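# Load a white part from the tote into a mould nest

## Task

Pick one white plastic part out of the blue tote and put it into the empty nest of the mould closest to the arms on the rotary table, narrow end pointing down and pushed fully home. The tote must stay upright where it started with its remaining parts still inside, and at the end both grippers must be released so neither arm touches any movable object.

## Robot and tools

Robot: two arms, left_arm and right_arm, each with a parallel two-finger gripper. Something may occasionally pull on a held part or nudge a loose object. Nothing may end up on the floor or be set down off the table.

Frame: all reported hand positions, velocities and targets use the scene frame. Its origin sits at table-top height halfway between the two arms' nominal bases; +z is up, +x points out over the table, and left_arm is on the +y side (arm names do not match image left/right). A BASES line, if present, gives each base's calibrated position. Reported positions and orientations can be off by a few cm, more at long reach. A gripper's fingers point along its own +z and close along its own y. end_effector_position is the point between the pads, just under 1 cm behind the tips; end_effector_quat_wxyz is its orientation.

Row layout, shared by execute_actions and move: one flat list of 14 numbers covering both arms, each in [-1, 1]: dx, dy, dz, rx, ry, rz, opening for left_arm, then those seven for right_arm. The first six of each arm are an offset, not a pose: a displacement along scene axes measured from that arm's Hand target as it stood when the action or move began (rotation about the Hand target's position, rx ry rz forming one rotation vector). Scale: 1.0 equals 0.6 m or 180 degrees. A translation longer than 1.0 may be shortened along its direction. Sending all six as 0 re-requests the current Hand target. Opening is absolute, not an offset: +1 fully open (about 87 mm between pads), +0.5 about 69 mm, 0 about 43 mm, -0.5 about 18 mm, -1 closed. Every row must give both grippers an opening; writing 0 means half-closed, so resend the current value to leave a gripper alone.

execute_actions(actions, cameras): actions is a list of actions; each action is a list of up to 15 rows, one row per control step of 1/30 s, the last row repeated to fill 15 steps. All rows in an action count from the start-of-action Hand target, so repeating an offset in a later action moves further. An empty list just returns state and images. cameras selects images: omitted, null or ["all"] gives all; [] gives none; an unknown name voids the call.

move(target, speed, blend, opening_speed, blocking, cameras): drives each gripper on a straight line to target, which is either one 14-number row or a list of up to 15 rows; every row is an offset from the same starting Hand targets, not from the previous row. speed: m/s, 0.002 to 0.5, default 0.25 (turn rate capped at twice that in rad/s); one value or one per target. blend: metres of corner rounding per waypoint, default 0 (stop at each). opening_speed: rate of opening change per second on the -1..+1 scale, at least 0.2. blocking=false returns after about 0.5 s while motion continues. Paths end together, last at least 0.5 s and are cut at 10 s. Moves do not avoid obstacles or the other arm; faster moves hit harder and lag or overshoot more, especially with an arm nearly straight. Do not route a path near an arm's own base; go around it. New openings on later waypoints are applied only once everything is at rest.

The move: line reports the outcome (done, off_target, moving, held, fault) and limits (paced = pose clipped, held = steps withheld). Arms not named are done, within 10 mm and 2 degrees. Done does not tell you about contact.

wait(seconds, cameras): 0 to 10 s, arms keep their last command; a running move continues. stop(cameras): brakes a running move. zoom_image(camera, region): region [x0, y0, x1, y1] in pixels of that camera's latest image, at most 504x504; camera is one of cam_head_left, cam_head_right, cam_high, cam_low, cam_left_wrist, cam_right_wrist (all 896x504). finished_scene(scene): pass the current scene's number once the goal holds without the robot; it cannot be undone.

Controller behaviour: each step the commanded pose is clipped to 100 mm and 20 degrees from the measured gripper pose; Hand target in results is the post-clip command and the base for the next offsets. Grippers often stop short or sag and tilt under friction and weight; check position and orientation after each move and correct with the missing offset. Tiny moves may not happen or may go sideways. An arm blocked by an object keeps pressing until commanded back past its gripper.

Gripping: grip_measured uses the same scale as opening; readings can be off about 1 mm (0.043). To hold firmly, command about 0.04 below the reading at first contact; less for a lighter grip. Pads give up to about 20 N each; fast closing squeezes harder. Release parts only when they are still, never drop them.

Other readings: Joint positions (last number per arm is gripper, 0 closed to 1 open), Joint velocities ("within noise" means at rest), Joint torques (include gravity, offset and noisy; joints 1-3 wrap at ±28 N m). Joint ranges in rad: waist -2.618 to 3.054, shoulder 0 to 3.142, elbow 0 to 3.142 (straight 2.901), wrist pitch ±1.571, wrist yaw ±1.571, wrist roll ±2.094.

Avoid: hard hits or squeezing between the arms (can fail the run), slams, drops, stretched or straining arms for long periods (motor heat; MOTOR HOT at 75 °C, fold-away fault at 90 °C). Camera calibration (K, distortion, T_world_to_cam) is given per camera and is accurate to roughly a centimetre near image centre; wrist camera images can lag arm motion.

Each tool is called as a command line: name --argument value for each argument, lists and objects as JSON in quotes; but a table of rows of numbers goes row by row, as --pt "numbers of a row", without its own name.

## Session

execute_actions --actions '[]'

Scene clock: 0.00 s.
left_arm: end_effector_position=(+0.1813, +0.0587, +0.1706) grip_measured=+1.000 end_effector_quat_wxyz=(+0.381, +0.107, +0.910, +0.125) | right_arm: end_effector_position=(+0.4298, -0.5410, +0.2845) grip_measured=+0.985 end_effector_quat_wxyz=(+0.454, -0.058, +0.884, +0.100)
Joint positions: left_arm=[-1.371 1.684 1.377 -1.277 -0.824 -1.154 1] | right_arm=[-0.527 1.9 1.947 -0.845 -0.654 -0.408 0.993]
Joint velocities: within noise
Joint torques (N m): no reading
Motor temperatures (°C): left_arm=[30 35 38 29 27 29 29] | right_arm=[31 41 36 30 27 28 31]
Heat: left arm: 38 °C; right arm: 41 °C.
Hand target: left_arm +0.1818, +0.0576, +0.1733; +0.383, +0.105, +0.910, +0.121 | right_arm +0.4302, -0.5411, +0.2951; +0.464, -0.063, +0.878, +0.093
Tool commands: left_gripper/opening=+1.0 right_gripper/opening=+1.0

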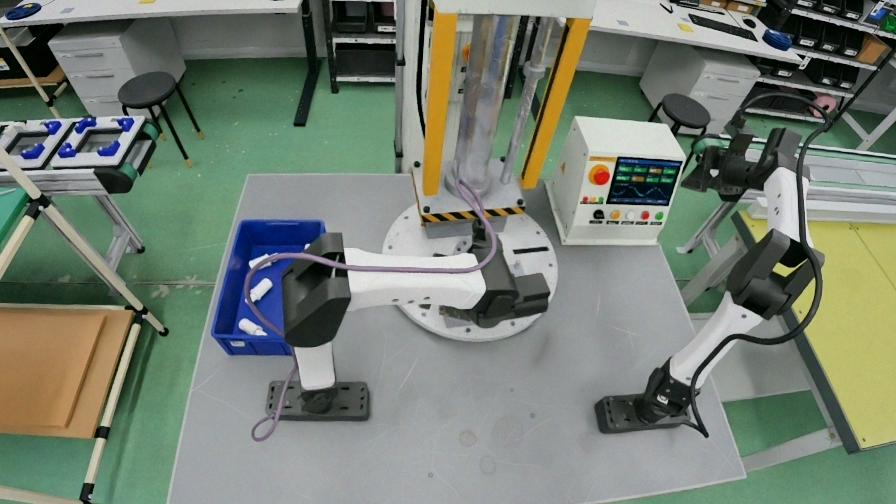

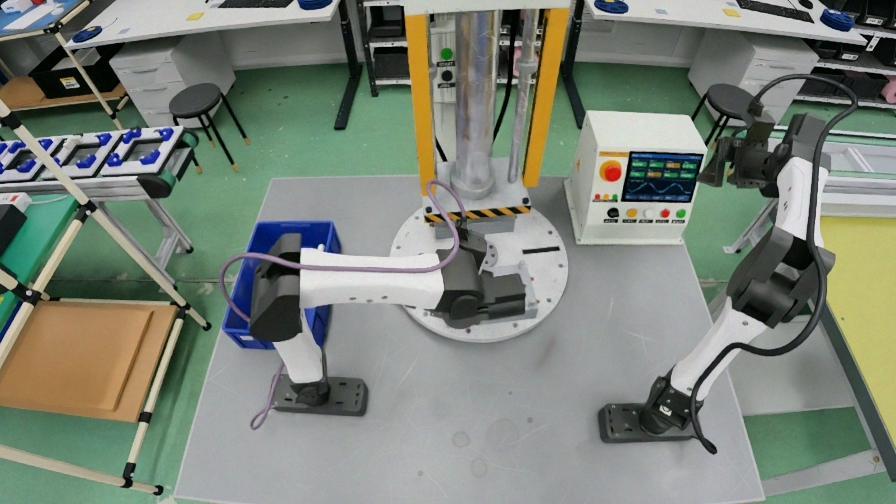

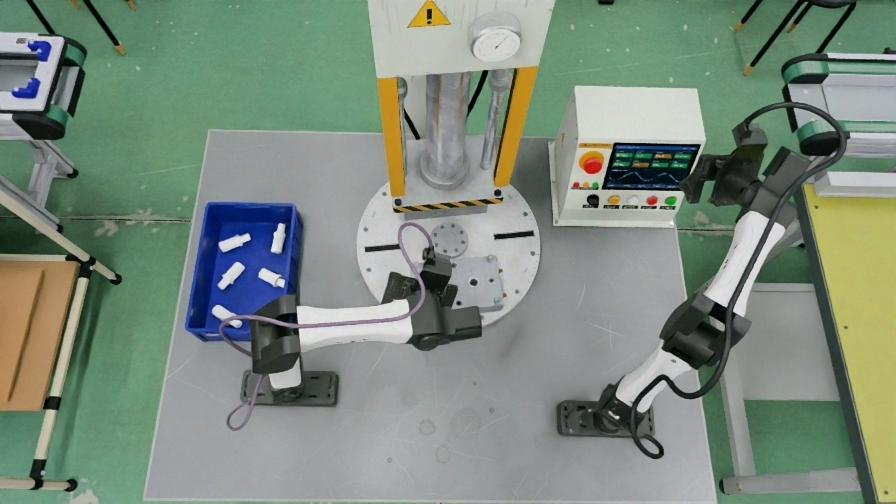

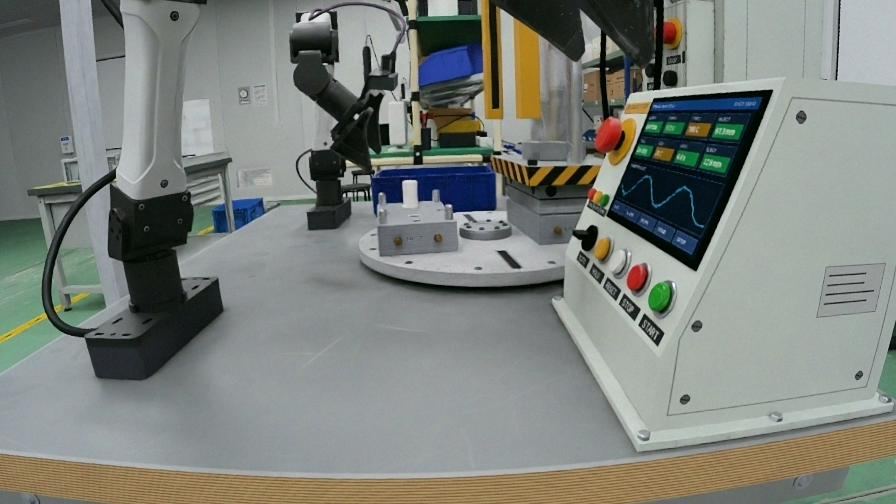

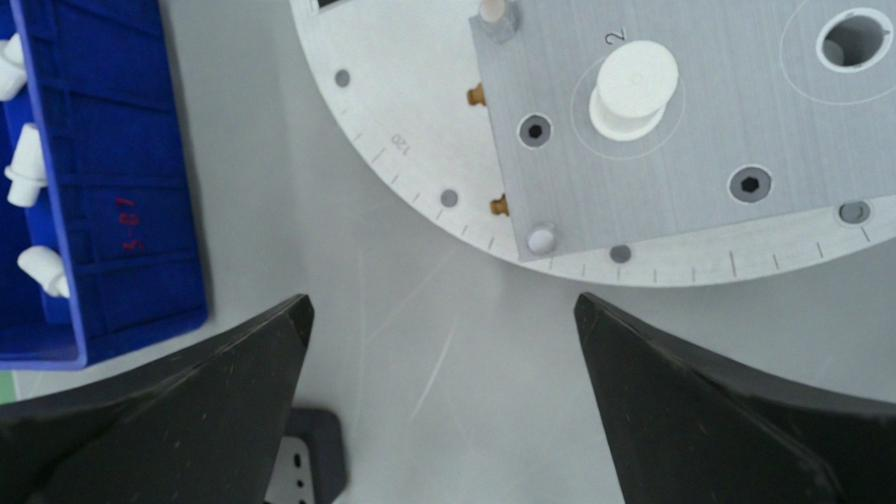

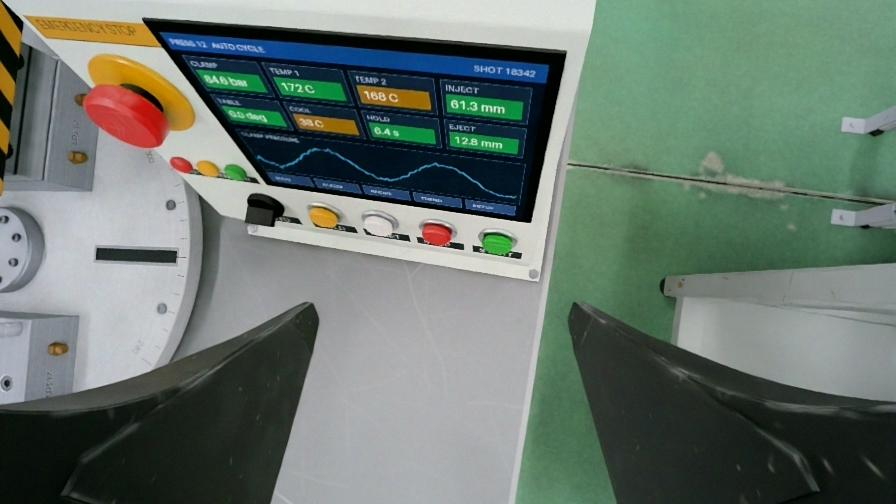

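move --target '[0.07,0.62,0.13,0,0,0.25,1,0,0,0,0,0,0,1]' --speed 0.4 --cameras '["cam_high","cam_head_right","cam_left_wrist","cam_low"]'

Scene clock: 28.83 s.
left_arm: end_effector_position=(+0.2200, +0.4289, +0.2449) grip_measured=+1.000 end_effector_quat_wxyz=(+0.295, -0.250, +0.884, +0.263) | right_arm: end_effector_position=(+0.4298, -0.5410, +0.2845) grip_measured=+0.985 end_effector_quat_wxyz=(+0.454, -0.058, +0.884, +0.100)
Joint positions: left_arm=[0.123 0.997 1.107 -1.097 -0.601 -0.253 1] | right_arm=[-0.527 1.9 1.947 -0.845 -0.654 -0.408 0.993]
Joint velocities: within noise
Joint torques (N m): left_arm=[1.32 -1.96 9.11 1.38 -0.1 0.07] | right_arm=[-0.25 -8.94 7.32 1.73 -0.23 -0.03]
Motor temperatures (°C): left_arm=[30 38 40 29 27 29 29] | right_arm=[31 47 40 32 27 28 31]
Heat: left arm: 40 °C; right arm: 47 °C.
Hand target: left_arm +0.2239, +0.4294, +0.2512; +0.307, -0.251, +0.881, +0.258 | right_arm +0.4302, -0.5411, +0.2951; +0.464, -0.063, +0.878, +0.093
Off the commanded pose: left_arm 0.007 m, 2 deg | right_arm 0.011 m, 2 deg.
move: off_target (right_arm)
camera_calibration:
cam_left_wrist: T_world_to_cam=[[0.597892, -0.739537, -0.30921, 0.258089], [-0.748317, -0.653231, 0.115376, 0.43828], [-0.28731, 0.162405, -0.943969, 0.359519], [0, 0, 0, 1]] pos_world=[0.276956, 0.418777, 0.368612]
Images, in order (width x height): cam_head_right 896x504, cam_high 896x504, cam_low 896x504, cam_left_wrist 896x504.

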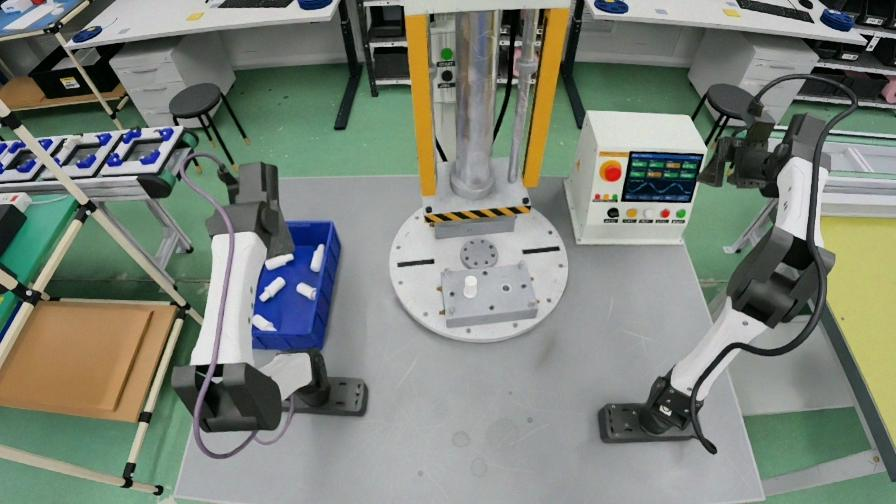

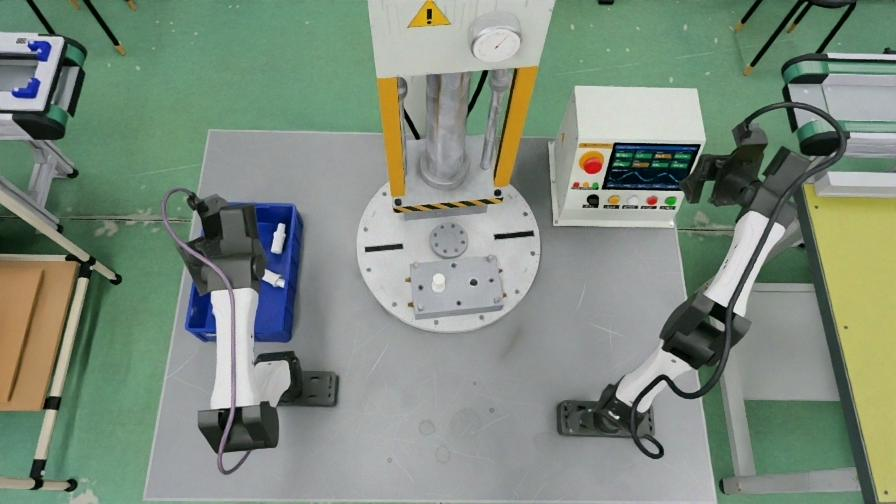

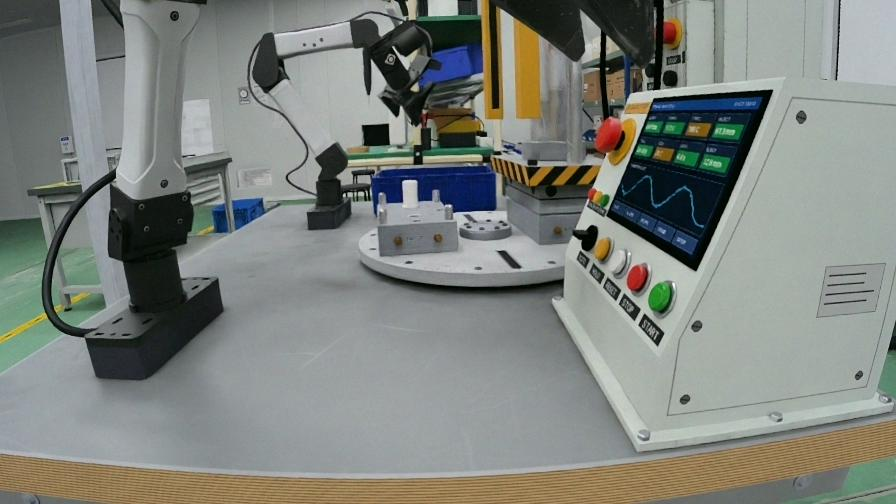

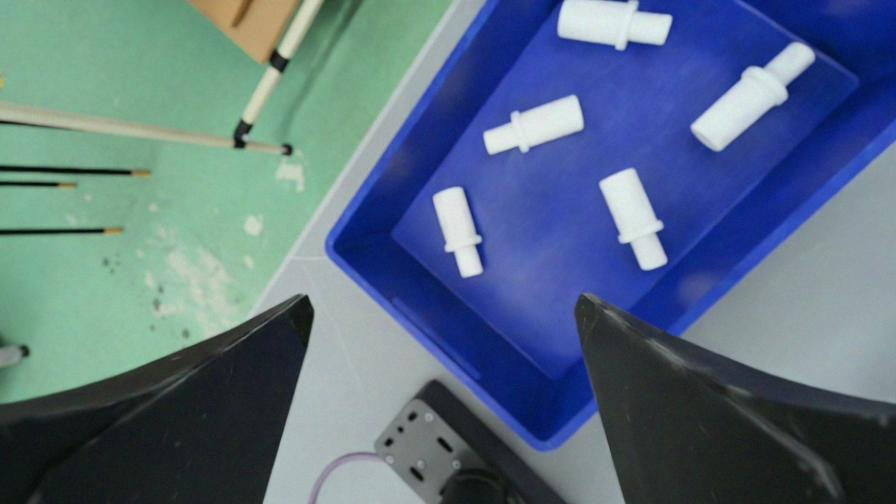

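move --target '[0.110,-0.056,-0.2,-0.252,0.083,0.166,0.1,0,0,0,0,0,0,1]' --speed 0.4 --cameras '["cam_high","cam_left_wrist"]'

zoom_image --camera "cam_high" --region '[180, 190, 320, 350]'

Scene clock: 66.57 s.
left_arm: end_effector_position=(+0.2860, +0.3950, +0.1291) grip_measured=+0.100 end_effector_quat_wxyz=(+0.003, -0.520, +0.854, +0.006) | right_arm: end_effector_position=(+0.4298, -0.5410, +0.2845) grip_measured=+0.985 end_effector_quat_wxyz=(+0.454, -0.058, +0.884, +0.100)
Joint positions: left_arm=[0.4 1.682 1.325 -1.21 -0.012 -0.706 0.55] | right_arm=[-0.527 1.9 1.947 -0.845 -0.654 -0.408 0.993]
Joint velocities: within noise
Joint torques (N m): left_arm=[1.18 -5.39 9.32 0.21 0.16 -0.1] | right_arm=[-0.39 -8.92 7.19 1.75 -0.22 0.01]
Motor temperatures (°C): left_arm=[30 36 44 31 27 29 28] | right_arm=[31 51 42 33 27 28 31]
Heat: left arm: 44 °C; right arm: 51 °C.
Hand target: left_arm +0.2898, +0.3959, +0.1312; +0.001, -0.527, +0.850, +0.001 | right_arm +0.4302, -0.5411, +0.2951; +0.464, -0.063, +0.878, +0.093
Off the commanded pose: left_arm 0.004 m, 1 deg | right_arm 0.011 m, 2 deg.
move: off_target (right_arm)
camera_calibration:
cam_left_wrist: T_world_to_cam=[[0.891365, -0.453286, 0.000972591, -0.079309], [-0.293246, -0.575016, 0.763782, 0.234124], [-0.345653, -0.681094, -0.645473, 0.586071], [0, 0, 0, 1]] pos_world=[0.341926, 0.497844, 0.19955]
Images, in order (width x height): cam_high 896x504, cam_left_wrist 896x504.

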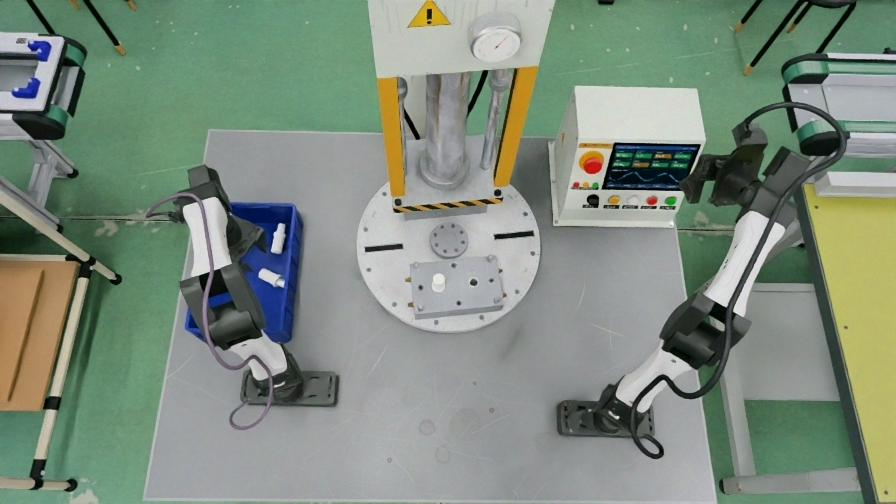

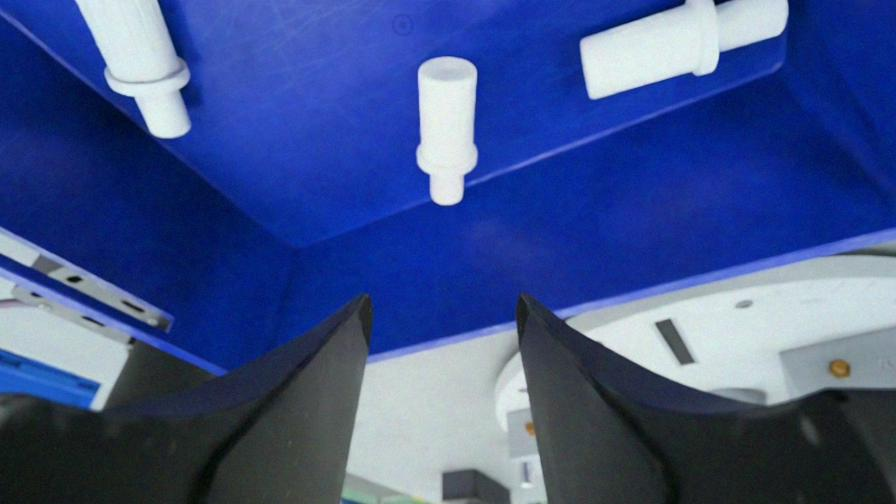

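Scaled by 3.150 from the camera's 896x504 image, which has a finer 1280x720 frame.

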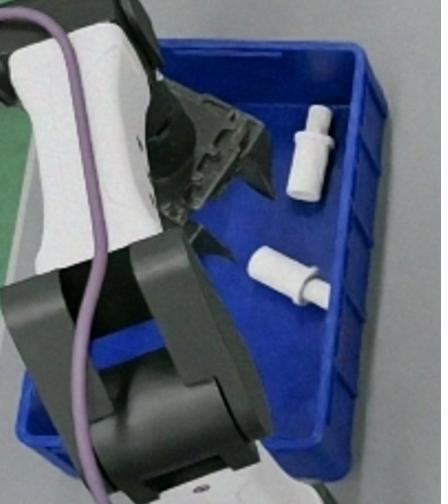

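move --target '[0,0,-0.177,0,0,0,0.1,0,0,0,0,0,0,1]' --speed 0.12 --cameras '["cam_left_wrist"]'

Scene clock: 82.03 s.
left_arm: end_effector_position=(+0.2925, +0.3971, +0.0335) grip_measured=+0.100 end_effector_quat_wxyz=(+0.012, -0.520, +0.854, +0.003) | right_arm: end_effector_position=(+0.4298, -0.5410, +0.2845) grip_measured=+0.985 end_effector_quat_wxyz=(+0.454, -0.058, +0.884, +0.100)
Joint positions: left_arm=[0.4 1.8 1.067 -0.816 -0.01 -0.707 0.55] | right_arm=[-0.527 1.9 1.947 -0.845 -0.654 -0.408 0.993]
Joint velocities: within noise
Joint torques (N m): left_arm=[1.2 -5.22 5.3 0.51 0.13 -0.07] | right_arm=[-0.39 -9.02 7.38 1.74 -0.24 0]
Motor temperatures (°C): left_arm=[30 37 45 30 27 29 28] | right_arm=[31 52 43 33 27 28 31]
Heat: left arm: 45 °C; right arm: 52 °C.
Hand target: left_arm +0.2899, +0.3960, +0.0251; +0.001, -0.527, +0.850, +0.001 | right_arm +0.4302, -0.5411, +0.2951; +0.464, -0.063, +0.878, +0.093
Off the commanded pose: left_arm 0.009 m, 2 deg | right_arm 0.011 m, 2 deg.
move: off_target (right_arm)
camera_calibration:
cam_left_wrist: T_world_to_cam=[[0.891394, -0.453007, 0.0141916, -0.0846139], [-0.306055, -0.578549, 0.75605, 0.315625], [-0.334285, -0.678282, -0.65436, 0.523885], [0, 0, 0, 1]] pos_world=[0.34715, 0.499616, 0.105382]
Images, in order (width x height): cam_left_wrist 896x504.

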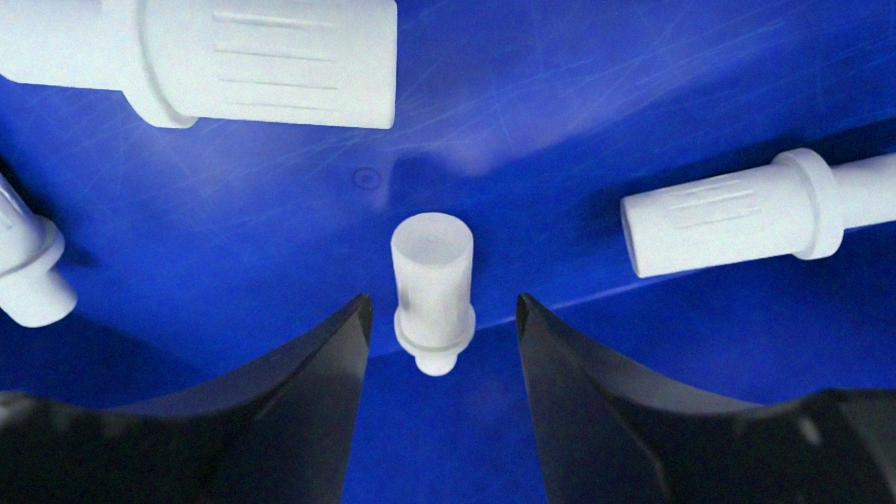

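move --pt "-0.0017 0.0083 -0.014 0.005 0 0 0.1 0 0 0 0 0 0 1" --pt "-0.0017 0.0083 -0.014 0.005 0 0 -0.6 0 0 0 0 0 0 1" --speed 0.1 --opening_speed 1.2 --cameras '["cam_left_wrist"]'

Scene clock: 93.73 s.
left_arm: end_effector_position=(+0.2955, +0.3987, +0.0291) grip_measured=-0.377 end_effector_quat_wxyz=(+0.021, -0.520, +0.854, +0.003) | right_arm: end_effector_position=(+0.4298, -0.5410, +0.2845) grip_measured=+0.985 end_effector_quat_wxyz=(+0.454, -0.058, +0.884, +0.100)
Joint positions: left_arm=[0.4 1.803 1.053 -0.781 -0.012 -0.707 0.312] | right_arm=[-0.527 1.9 1.947 -0.845 -0.654 -0.408 0.993]
Joint velocities: within noise
Joint torques (N m): left_arm=[1.81 -4.48 4.86 0.55 -0.01 0] | right_arm=[-0.42 -8.99 7.28 1.74 -0.22 0]
Motor temperatures (°C): left_arm=[30 37 43 30 27 29 28] | right_arm=[31 52 43 33 27 28 31]
Heat: left arm: 43 °C; right arm: 52 °C.
Hand target: left_arm +0.2888, +0.4010, +0.0166; +0.005, -0.527, +0.850, +0.008 | right_arm +0.4302, -0.5411, +0.2951; +0.464, -0.063, +0.878, +0.093
Off the commanded pose: left_arm 0.014 m, 2 deg | right_arm 0.011 m, 2 deg.
move: off_target (left_arm, right_arm); target 2's new opening was sent with left_arm's hand 0.014 m and 2 deg from that target
camera_calibration:
cam_left_wrist: T_world_to_cam=[[0.891096, -0.453127, 0.0249733, -0.0867246], [-0.318475, -0.585197, 0.745733, 0.327434], [-0.323297, -0.672473, -0.665777, 0.517894], [0, 0, 0, 1]] pos_world=[0.348993, 0.500586, 0.102789]
Images, in order (width x height): cam_left_wrist 896x504.

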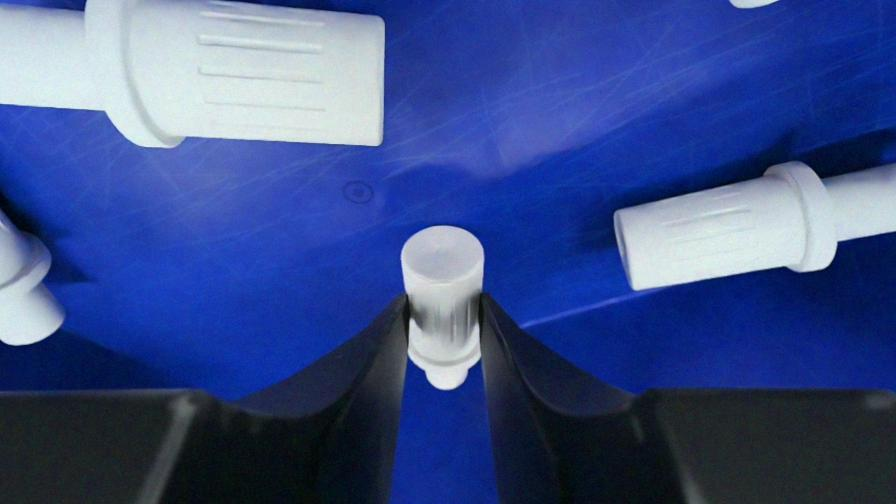

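move --pt "0 0 0.22 0 0 0 -0.6 0 0 0 0 0 0 1" --pt "-0.073 -0.793 0.34 0.158 -0.525 -0.400 -0.6 0 0 0 0 0 0 1" --speed '[0.15,0.35]' --blend '[0.05,0]' --cameras '["cam_left_wrist","cam_low","cam_head_right"]'

zoom_image --camera "cam_low" --region '[300, 40, 560, 300]'

Scene clock: 124.80 s.
left_arm: end_effector_position=(+0.2471, -0.0726, +0.2296) grip_measured=-0.376 end_effector_quat_wxyz=(+0.691, +0.167, +0.678, -0.185) | right_arm: end_effector_position=(+0.4298, -0.5410, +0.2845) grip_measured=+0.985 end_effector_quat_wxyz=(+0.454, -0.058, +0.884, +0.100)
Joint positions: left_arm=[-1.346 1.61 0.754 0.893 -0.856 0.008 0.312] | right_arm=[-0.527 1.9 1.947 -0.845 -0.654 -0.408 0.993]
Joint velocities: within noise
Joint torques (N m): left_arm=[0.44 -4.72 6.23 1.77 0.25 0.13] | right_arm=[-0.39 -8.98 7.3 1.75 -0.22 0.02]
Motor temperatures (°C): left_arm=[30 37 41 30 27 29 29] | right_arm=[31 54 44 34 27 28 31]
Heat: left arm: 41 °C; right arm: 54 °C.
Hand target: left_arm +0.2450, -0.0748, +0.2207; +0.689, +0.180, +0.678, -0.182 | right_arm +0.4302, -0.5411, +0.2951; +0.464, -0.063, +0.878, +0.093
Off the commanded pose: left_arm 0.010 m, 2 deg | right_arm 0.011 m, 2 deg.
move: off_target (right_arm)
camera_calibration:
cam_left_wrist: T_world_to_cam=[[-0.488493, -0.872157, 0.0267823, 0.0479483], [-0.667307, 0.353628, -0.655476, 0.362855], [0.562207, -0.338067, -0.754741, 0.14468], [0, 0, 0, 1]] pos_world=[0.184218, -0.0375858, 0.345755]
Images, in order (width x height): cam_head_right 896x504, cam_low 896x504, cam_left_wrist 896x504.

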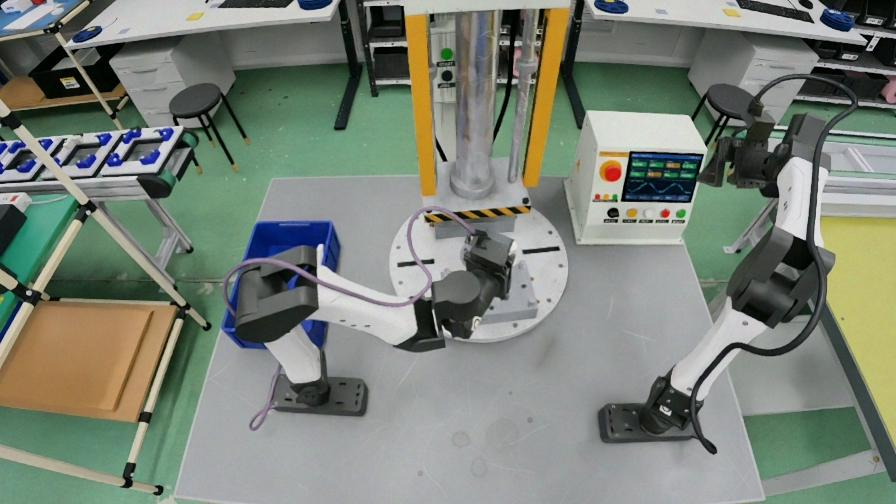

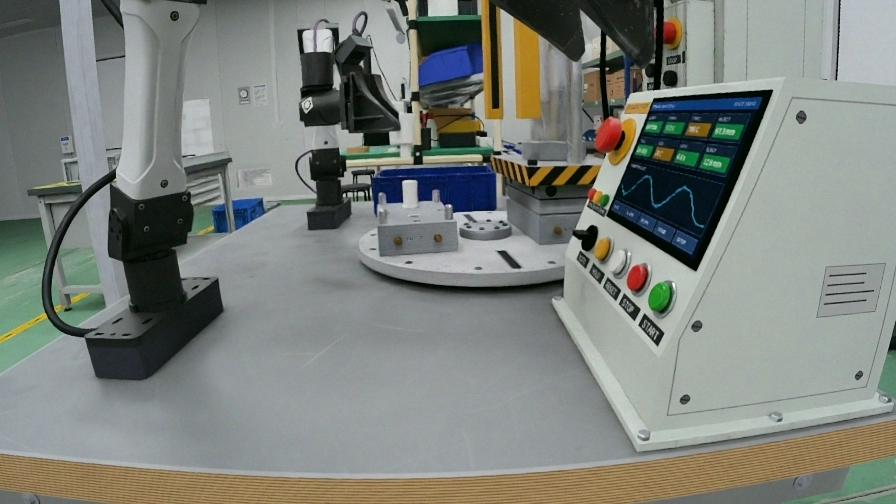

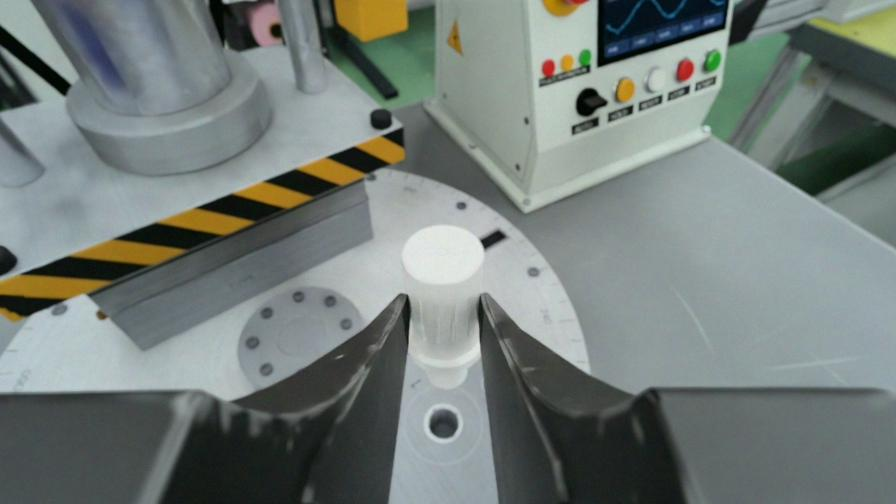

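Scaled by 1.938 from the camera's 896x504 image, which has a finer 1280x720 frame.

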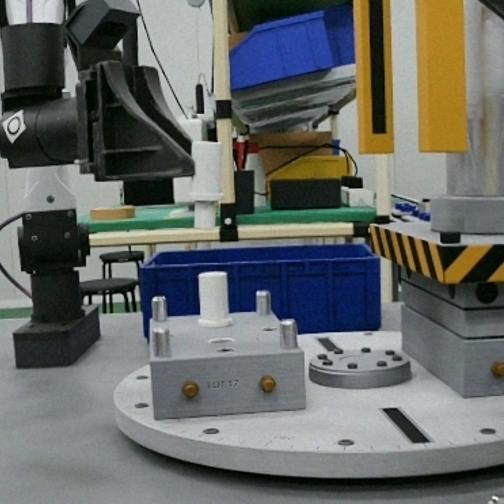

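zoom_image --camera "cam_low" --region '[365, 100, 465, 220]'

zoom_image --camera "cam_left_wrist" --region '[360, 210, 560, 460]'

Scaled by 4.200 from the camera's 896x504 image, which has a finer 1280x720 frame.

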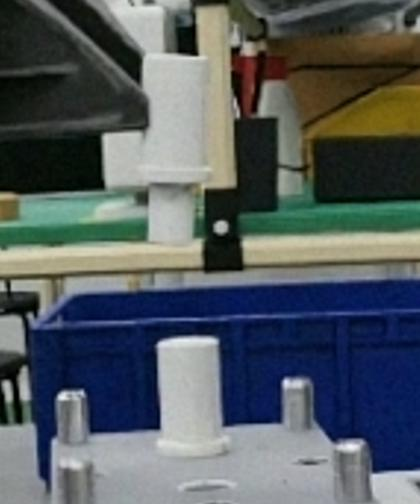

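Scaled by 2.016 from the camera's 896x504 image, which has a finer 1280x720 frame.

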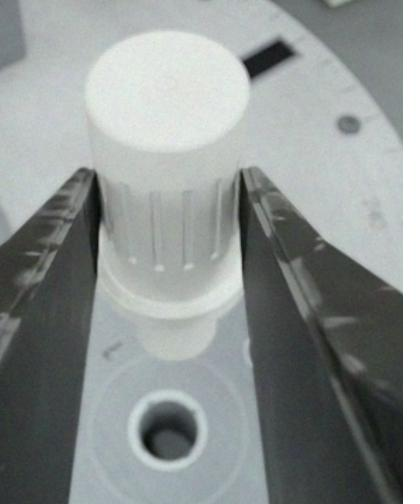

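move --target '[0.008,-0.0125,-0.11,0.0043,-0.0314,0,-0.6,0,0,0,0,0,0,1]' --speed 0.2 --cameras '["cam_left_wrist","cam_low"]'

zoom_image --camera "cam_low" --region '[365, 120, 465, 240]'

zoom_image --camera "cam_left_wrist" --region '[360, 210, 560, 460]'

Scene clock: 163.30 s.
left_arm: end_effector_position=(+0.2530, -0.0813, +0.1645) grip_measured=-0.600 end_effector_quat_wxyz=(+0.723, +0.178, +0.644, -0.173) | right_arm: end_effector_position=(+0.4298, -0.5410, +0.2845) grip_measured=+0.985 end_effector_quat_wxyz=(+0.454, -0.058, +0.884, +0.100)
Joint positions: left_arm=[-1.344 1.947 0.676 1.432 -0.847 0.156 0.2] | right_arm=[-0.527 1.9 1.947 -0.845 -0.654 -0.408 0.993]
Joint velocities: within noise
Joint torques (N m): left_arm=[0.28 -5.6 4.41 1.65 0.29 0.11] | right_arm=[-0.34 -8.91 7.32 1.75 -0.23 0]
Motor temperatures (°C): left_arm=[30 37 42 33 27 29 29] | right_arm=[31 55 45 34 27 28 31]
Heat: left arm: 42 °C; right arm: 55 °C.
Hand target: left_arm +0.2498, -0.0824, +0.1548; +0.720, +0.193, +0.644, -0.169 | right_arm +0.4302, -0.5411, +0.2951; +0.464, -0.063, +0.878, +0.093
Off the commanded pose: left_arm 0.010 m, 2 deg | right_arm 0.011 m, 2 deg.
move: off_target (right_arm)
camera_calibration:
cam_left_wrist: T_world_to_cam=[[-0.485856, -0.87356, -0.0289168, 0.053369], [-0.600813, 0.357823, -0.714833, 0.320407], [0.634797, -0.329933, -0.698697, 0.0623617], [0, 0, 0, 1]] pos_world=[0.178847, -0.0474527, 0.274153]
Images, in order (width x height): cam_low 896x504, cam_left_wrist 896x504.

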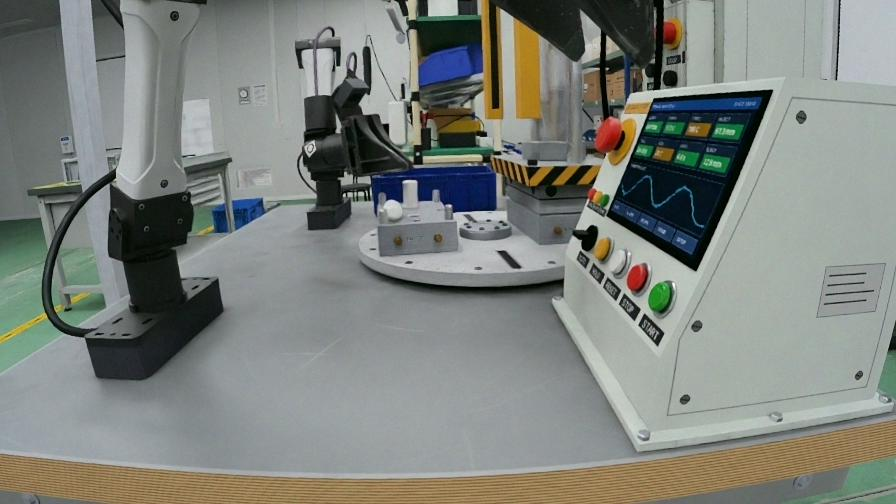

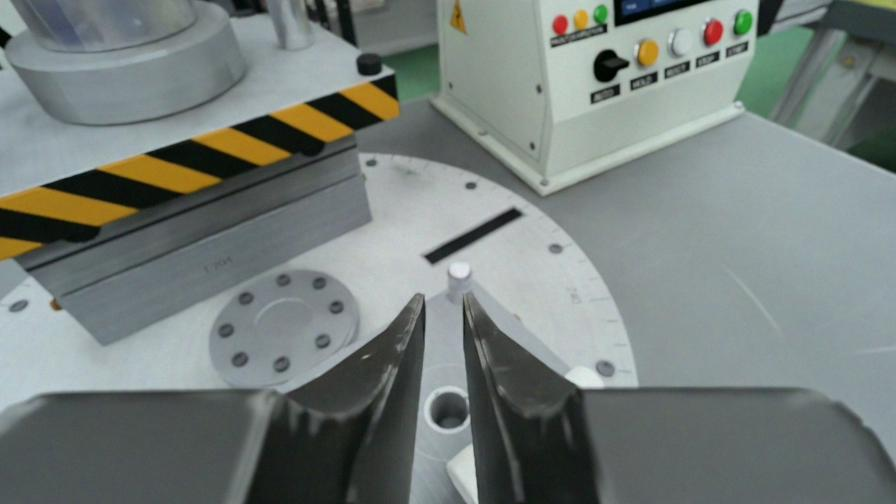

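Scaled by 4.200 from the camera's 896x504 image, which has a finer 1280x720 frame.

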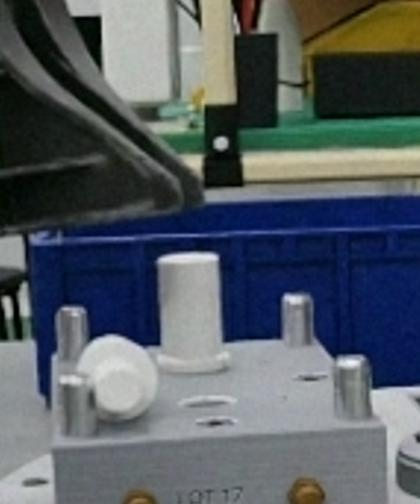

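Scaled by 2.016 from the camera's 896x504 image, which has a finer 1280x720 frame.

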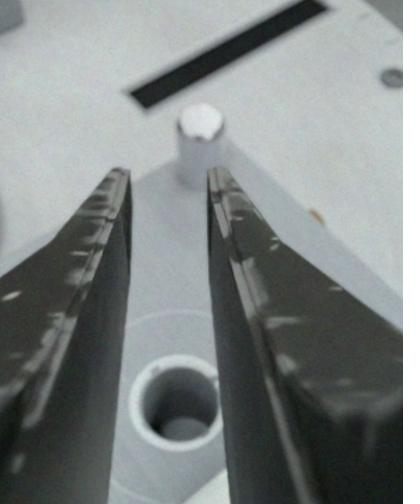

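move --target '[-0.1,0.04,0.19,0.139,0.241,0,0.3,0,0,0,0,0,0,1]' --speed 0.35 --cameras '["cam_left_wrist","cam_high"]'

zoom_image --camera "cam_low" --region '[365, 150, 465, 260]'

Scene clock: 174.17 s.
left_arm: end_effector_position=(+0.1879, -0.0552, +0.2692) grip_measured=+0.300 end_effector_quat_wxyz=(+0.381, +0.270, +0.880, -0.087) | right_arm: end_effector_position=(+0.4298, -0.5410, +0.2845) grip_measured=+0.985 end_effector_quat_wxyz=(+0.454, -0.058, +0.884, +0.100)
Joint positions: left_arm=[-1.334 1.684 1.738 -1.011 -0.558 -0.571 0.65] | right_arm=[-0.527 1.9 1.947 -0.845 -0.654 -0.408 0.993]
Joint velocities: within noise
Joint torques (N m): left_arm=[1.35 -5.59 10.26 1.16 -0.11 -0.1] | right_arm=[-0.36 -8.92 7.36 1.76 -0.23 0.02]
Motor temperatures (°C): left_arm=[30 37 41 33 27 29 29] | right_arm=[31 55 45 34 27 28 31]
Heat: left arm: 41 °C; right arm: 55 °C.
Hand target: left_arm +0.1897, -0.0584, +0.2687; +0.376, +0.265, +0.884, -0.087 | right_arm +0.4302, -0.5411, +0.2951; +0.464, -0.063, +0.878, +0.093
Off the commanded pose: left_arm 0.004 m, 1 deg | right_arm 0.011 m, 2 deg.
move: off_target (right_arm)
camera_calibration:
cam_left_wrist: T_world_to_cam=[[-0.542247, -0.83909, -0.0435497, 0.0639551], [-0.839169, 0.53825, 0.0779918, 0.188124], [-0.0420014, 0.0788364, -0.996002, 0.415171], [0, 0, 0, 1]] pos_world=[0.209985, -0.0803246, 0.401625]
Images, in order (width x height): cam_high 896x504, cam_left_wrist 896x504.

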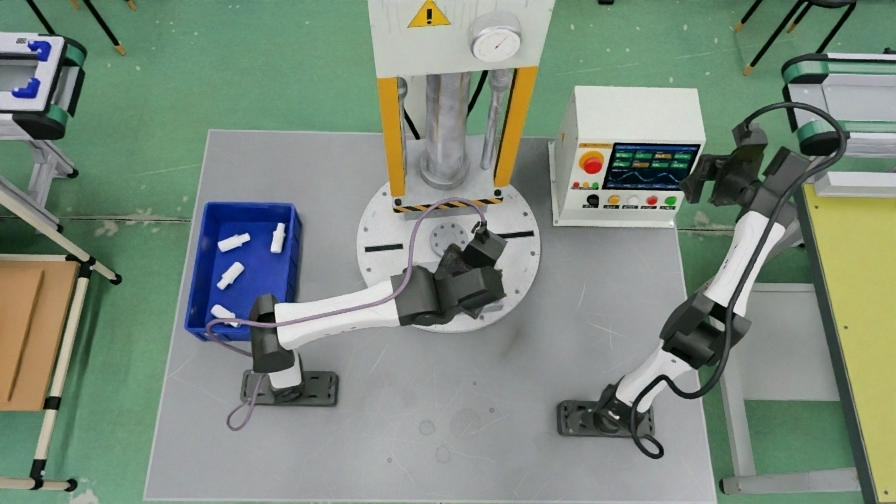

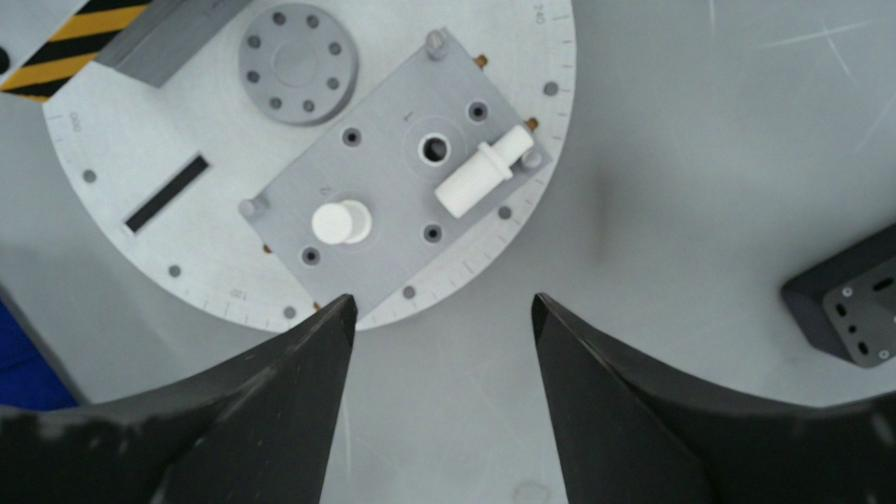

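This scene's latest camera images include none from cam_low. They are from: cam_high, cam_left_wrist. cam_low's image comes with the result of a call that names it in "cameras".

move --pt "0.05 0.5 0 0 0 0.15 0.3 -0.317 0.2 0 -0.153 0.083 0.232 0.1" --pt "0.05 0.68 0 0 0 0.2 0.3 -0.342 0.745 -0.133 -0.305 0.167 0.464 0.1" --speed 0.38 --blend '[0.08,0]' --cameras '["cam_right_wrist","cam_high"]'

Scene clock: 207.57 s.
left_arm: end_effector_position=(+0.2177, +0.3495, +0.2706) grip_measured=+0.300 end_effector_quat_wxyz=(+0.384, -0.024, +0.922, +0.035) | right_arm: end_effector_position=(+0.2224, -0.0925, +0.2113) grip_measured=+0.100 end_effector_quat_wxyz=(-0.044, +0.772, -0.634, -0.003)
Joint positions: left_arm=[0.211 0.797 1.149 -1.133 0.057 0.122 0.65] | right_arm=[0.952 2.028 2.093 -1.546 -0.002 -0.836 0.55]
Joint velocities: within noise
Joint torques (N m): left_arm=[1.33 0.16 6.24 1.68 0.28 0.1] | right_arm=[-0.8 -7.47 7.79 0.4 0.12 0.14]
Motor temperatures (°C): left_arm=[29 37 43 32 27 29 29] | right_arm=[31 55 45 34 27 28 31]
Heat: left arm: 43 °C; right arm: 55 °C.
Hand target: left_arm +0.2197, +0.3496, +0.2686; +0.384, -0.021, +0.922, +0.033 | right_arm +0.2251, -0.0941, +0.2154; +0.000, +0.766, -0.643, +0.000
Off the commanded pose: left_arm 0.003 m, 0 deg | right_arm 0.005 m, 5 deg.
joint sent to its limit (right arm) — joint 4 (wrist pitch), lower limit. The joint targets are off in orientation, not in position.
move: off_target (right_arm)
camera_calibration:
cam_right_wrist: T_world_to_cam=[[0.977251, 0.196683, 0.0793488, -0.219922], [0.0840053, -0.702503, 0.706706, -0.207634], [0.19474, -0.683963, -0.703044, 0.183613], [0, 0, 0, 1]] pos_world=[0.196604, 0.022976, 0.293274]
Images, in order (width x height): cam_high 896x504, cam_right_wrist 896x504.

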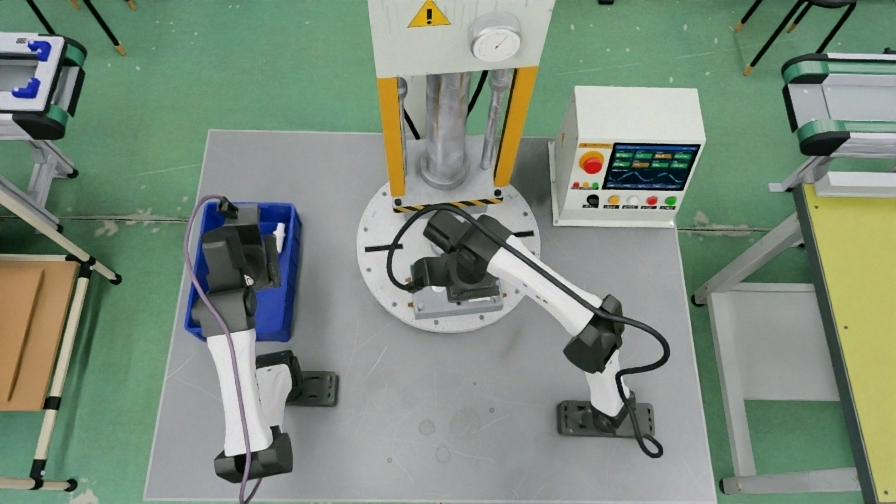

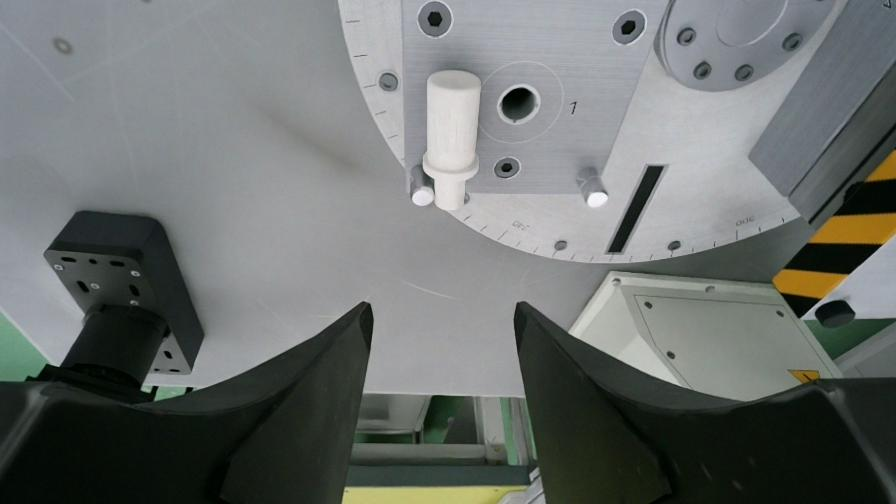

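move --target '[0,0,0,0,0,0,0.3,0.0143,0.031,-0.175,0,0,0,0.1]' --speed 0.15 --cameras '["cam_right_wrist","cam_low"]'

zoom_image --camera "cam_low" --region '[350, 120, 500, 270]'

Scene clock: 220.80 s.
left_arm: end_effector_position=(+0.2178, +0.3494, +0.2707) grip_measured=+0.300 end_effector_quat_wxyz=(+0.384, -0.024, +0.922, +0.035) | right_arm: end_effector_position=(+0.2319, -0.0793, +0.1150) grip_measured=+0.100 end_effector_quat_wxyz=(+0.004, +0.769, -0.640, +0.000)
Joint positions: left_arm=[0.211 0.797 1.149 -1.132 0.058 0.123 0.65] | right_arm=[0.952 2.157 1.896 -1.318 -0.001 -0.825 0.55]
Joint velocities: within noise
Joint torques (N m): left_arm=[1.32 0.13 6.26 1.68 0.27 0.09] | right_arm=[-0.18 -8.16 5.33 0.61 0 0.12]
Motor temperatures (°C): left_arm=[29 36 43 34 27 29 29] | right_arm=[31 54 46 33 27 28 31]
Heat: left arm: 43 °C; right arm: 54 °C.
Hand target: left_arm +0.2198, +0.3496, +0.2686; +0.384, -0.021, +0.922, +0.033 | right_arm +0.2336, -0.0755, +0.1103; +0.000, +0.766, -0.643, +0.000
Off the commanded pose: left_arm 0.003 m, 0 deg | right_arm 0.006 m, 1 deg.
move: done
camera_calibration:
cam_right_wrist: T_world_to_cam=[[0.982059, 0.188451, 0.00686443, -0.217585], [0.118808, -0.646584, 0.753534, -0.140165], [0.146443, -0.739199, -0.657373, 0.124627], [0, 0, 0, 1]] pos_world=[0.212083, 0.0424996, 0.189039]
Images, in order (width x height): cam_low 896x504, cam_right_wrist 896x504.

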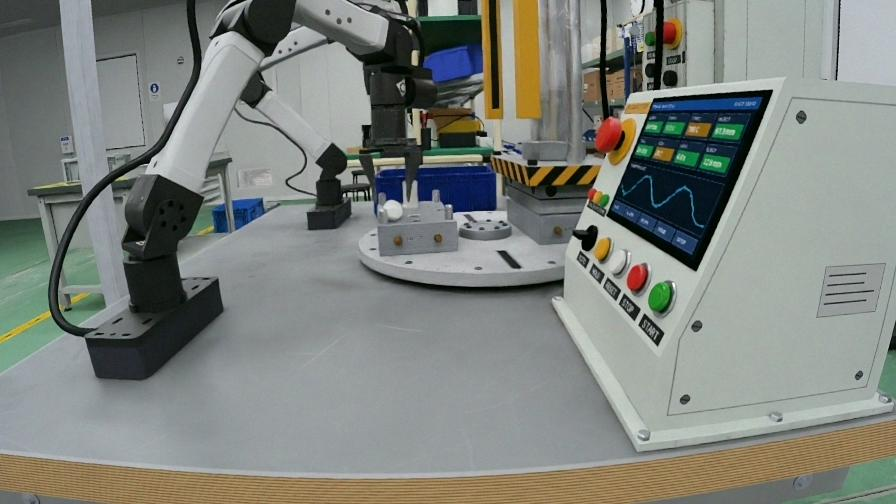

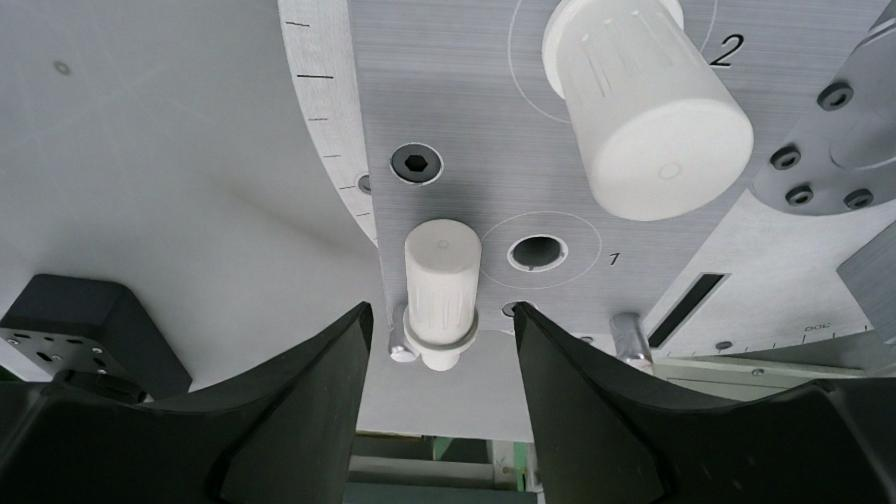

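Scaled by 3.360 from the camera's 896x504 image, which has a finer 1280x720 frame.

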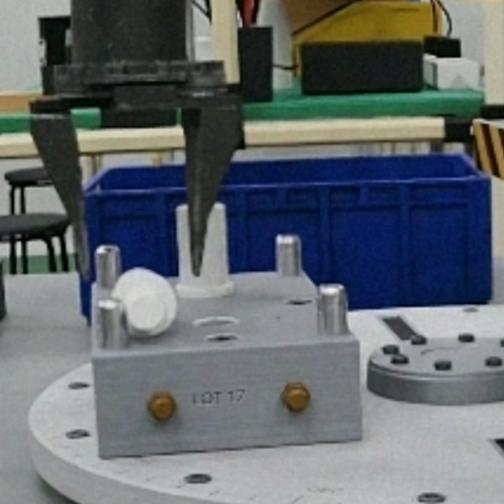

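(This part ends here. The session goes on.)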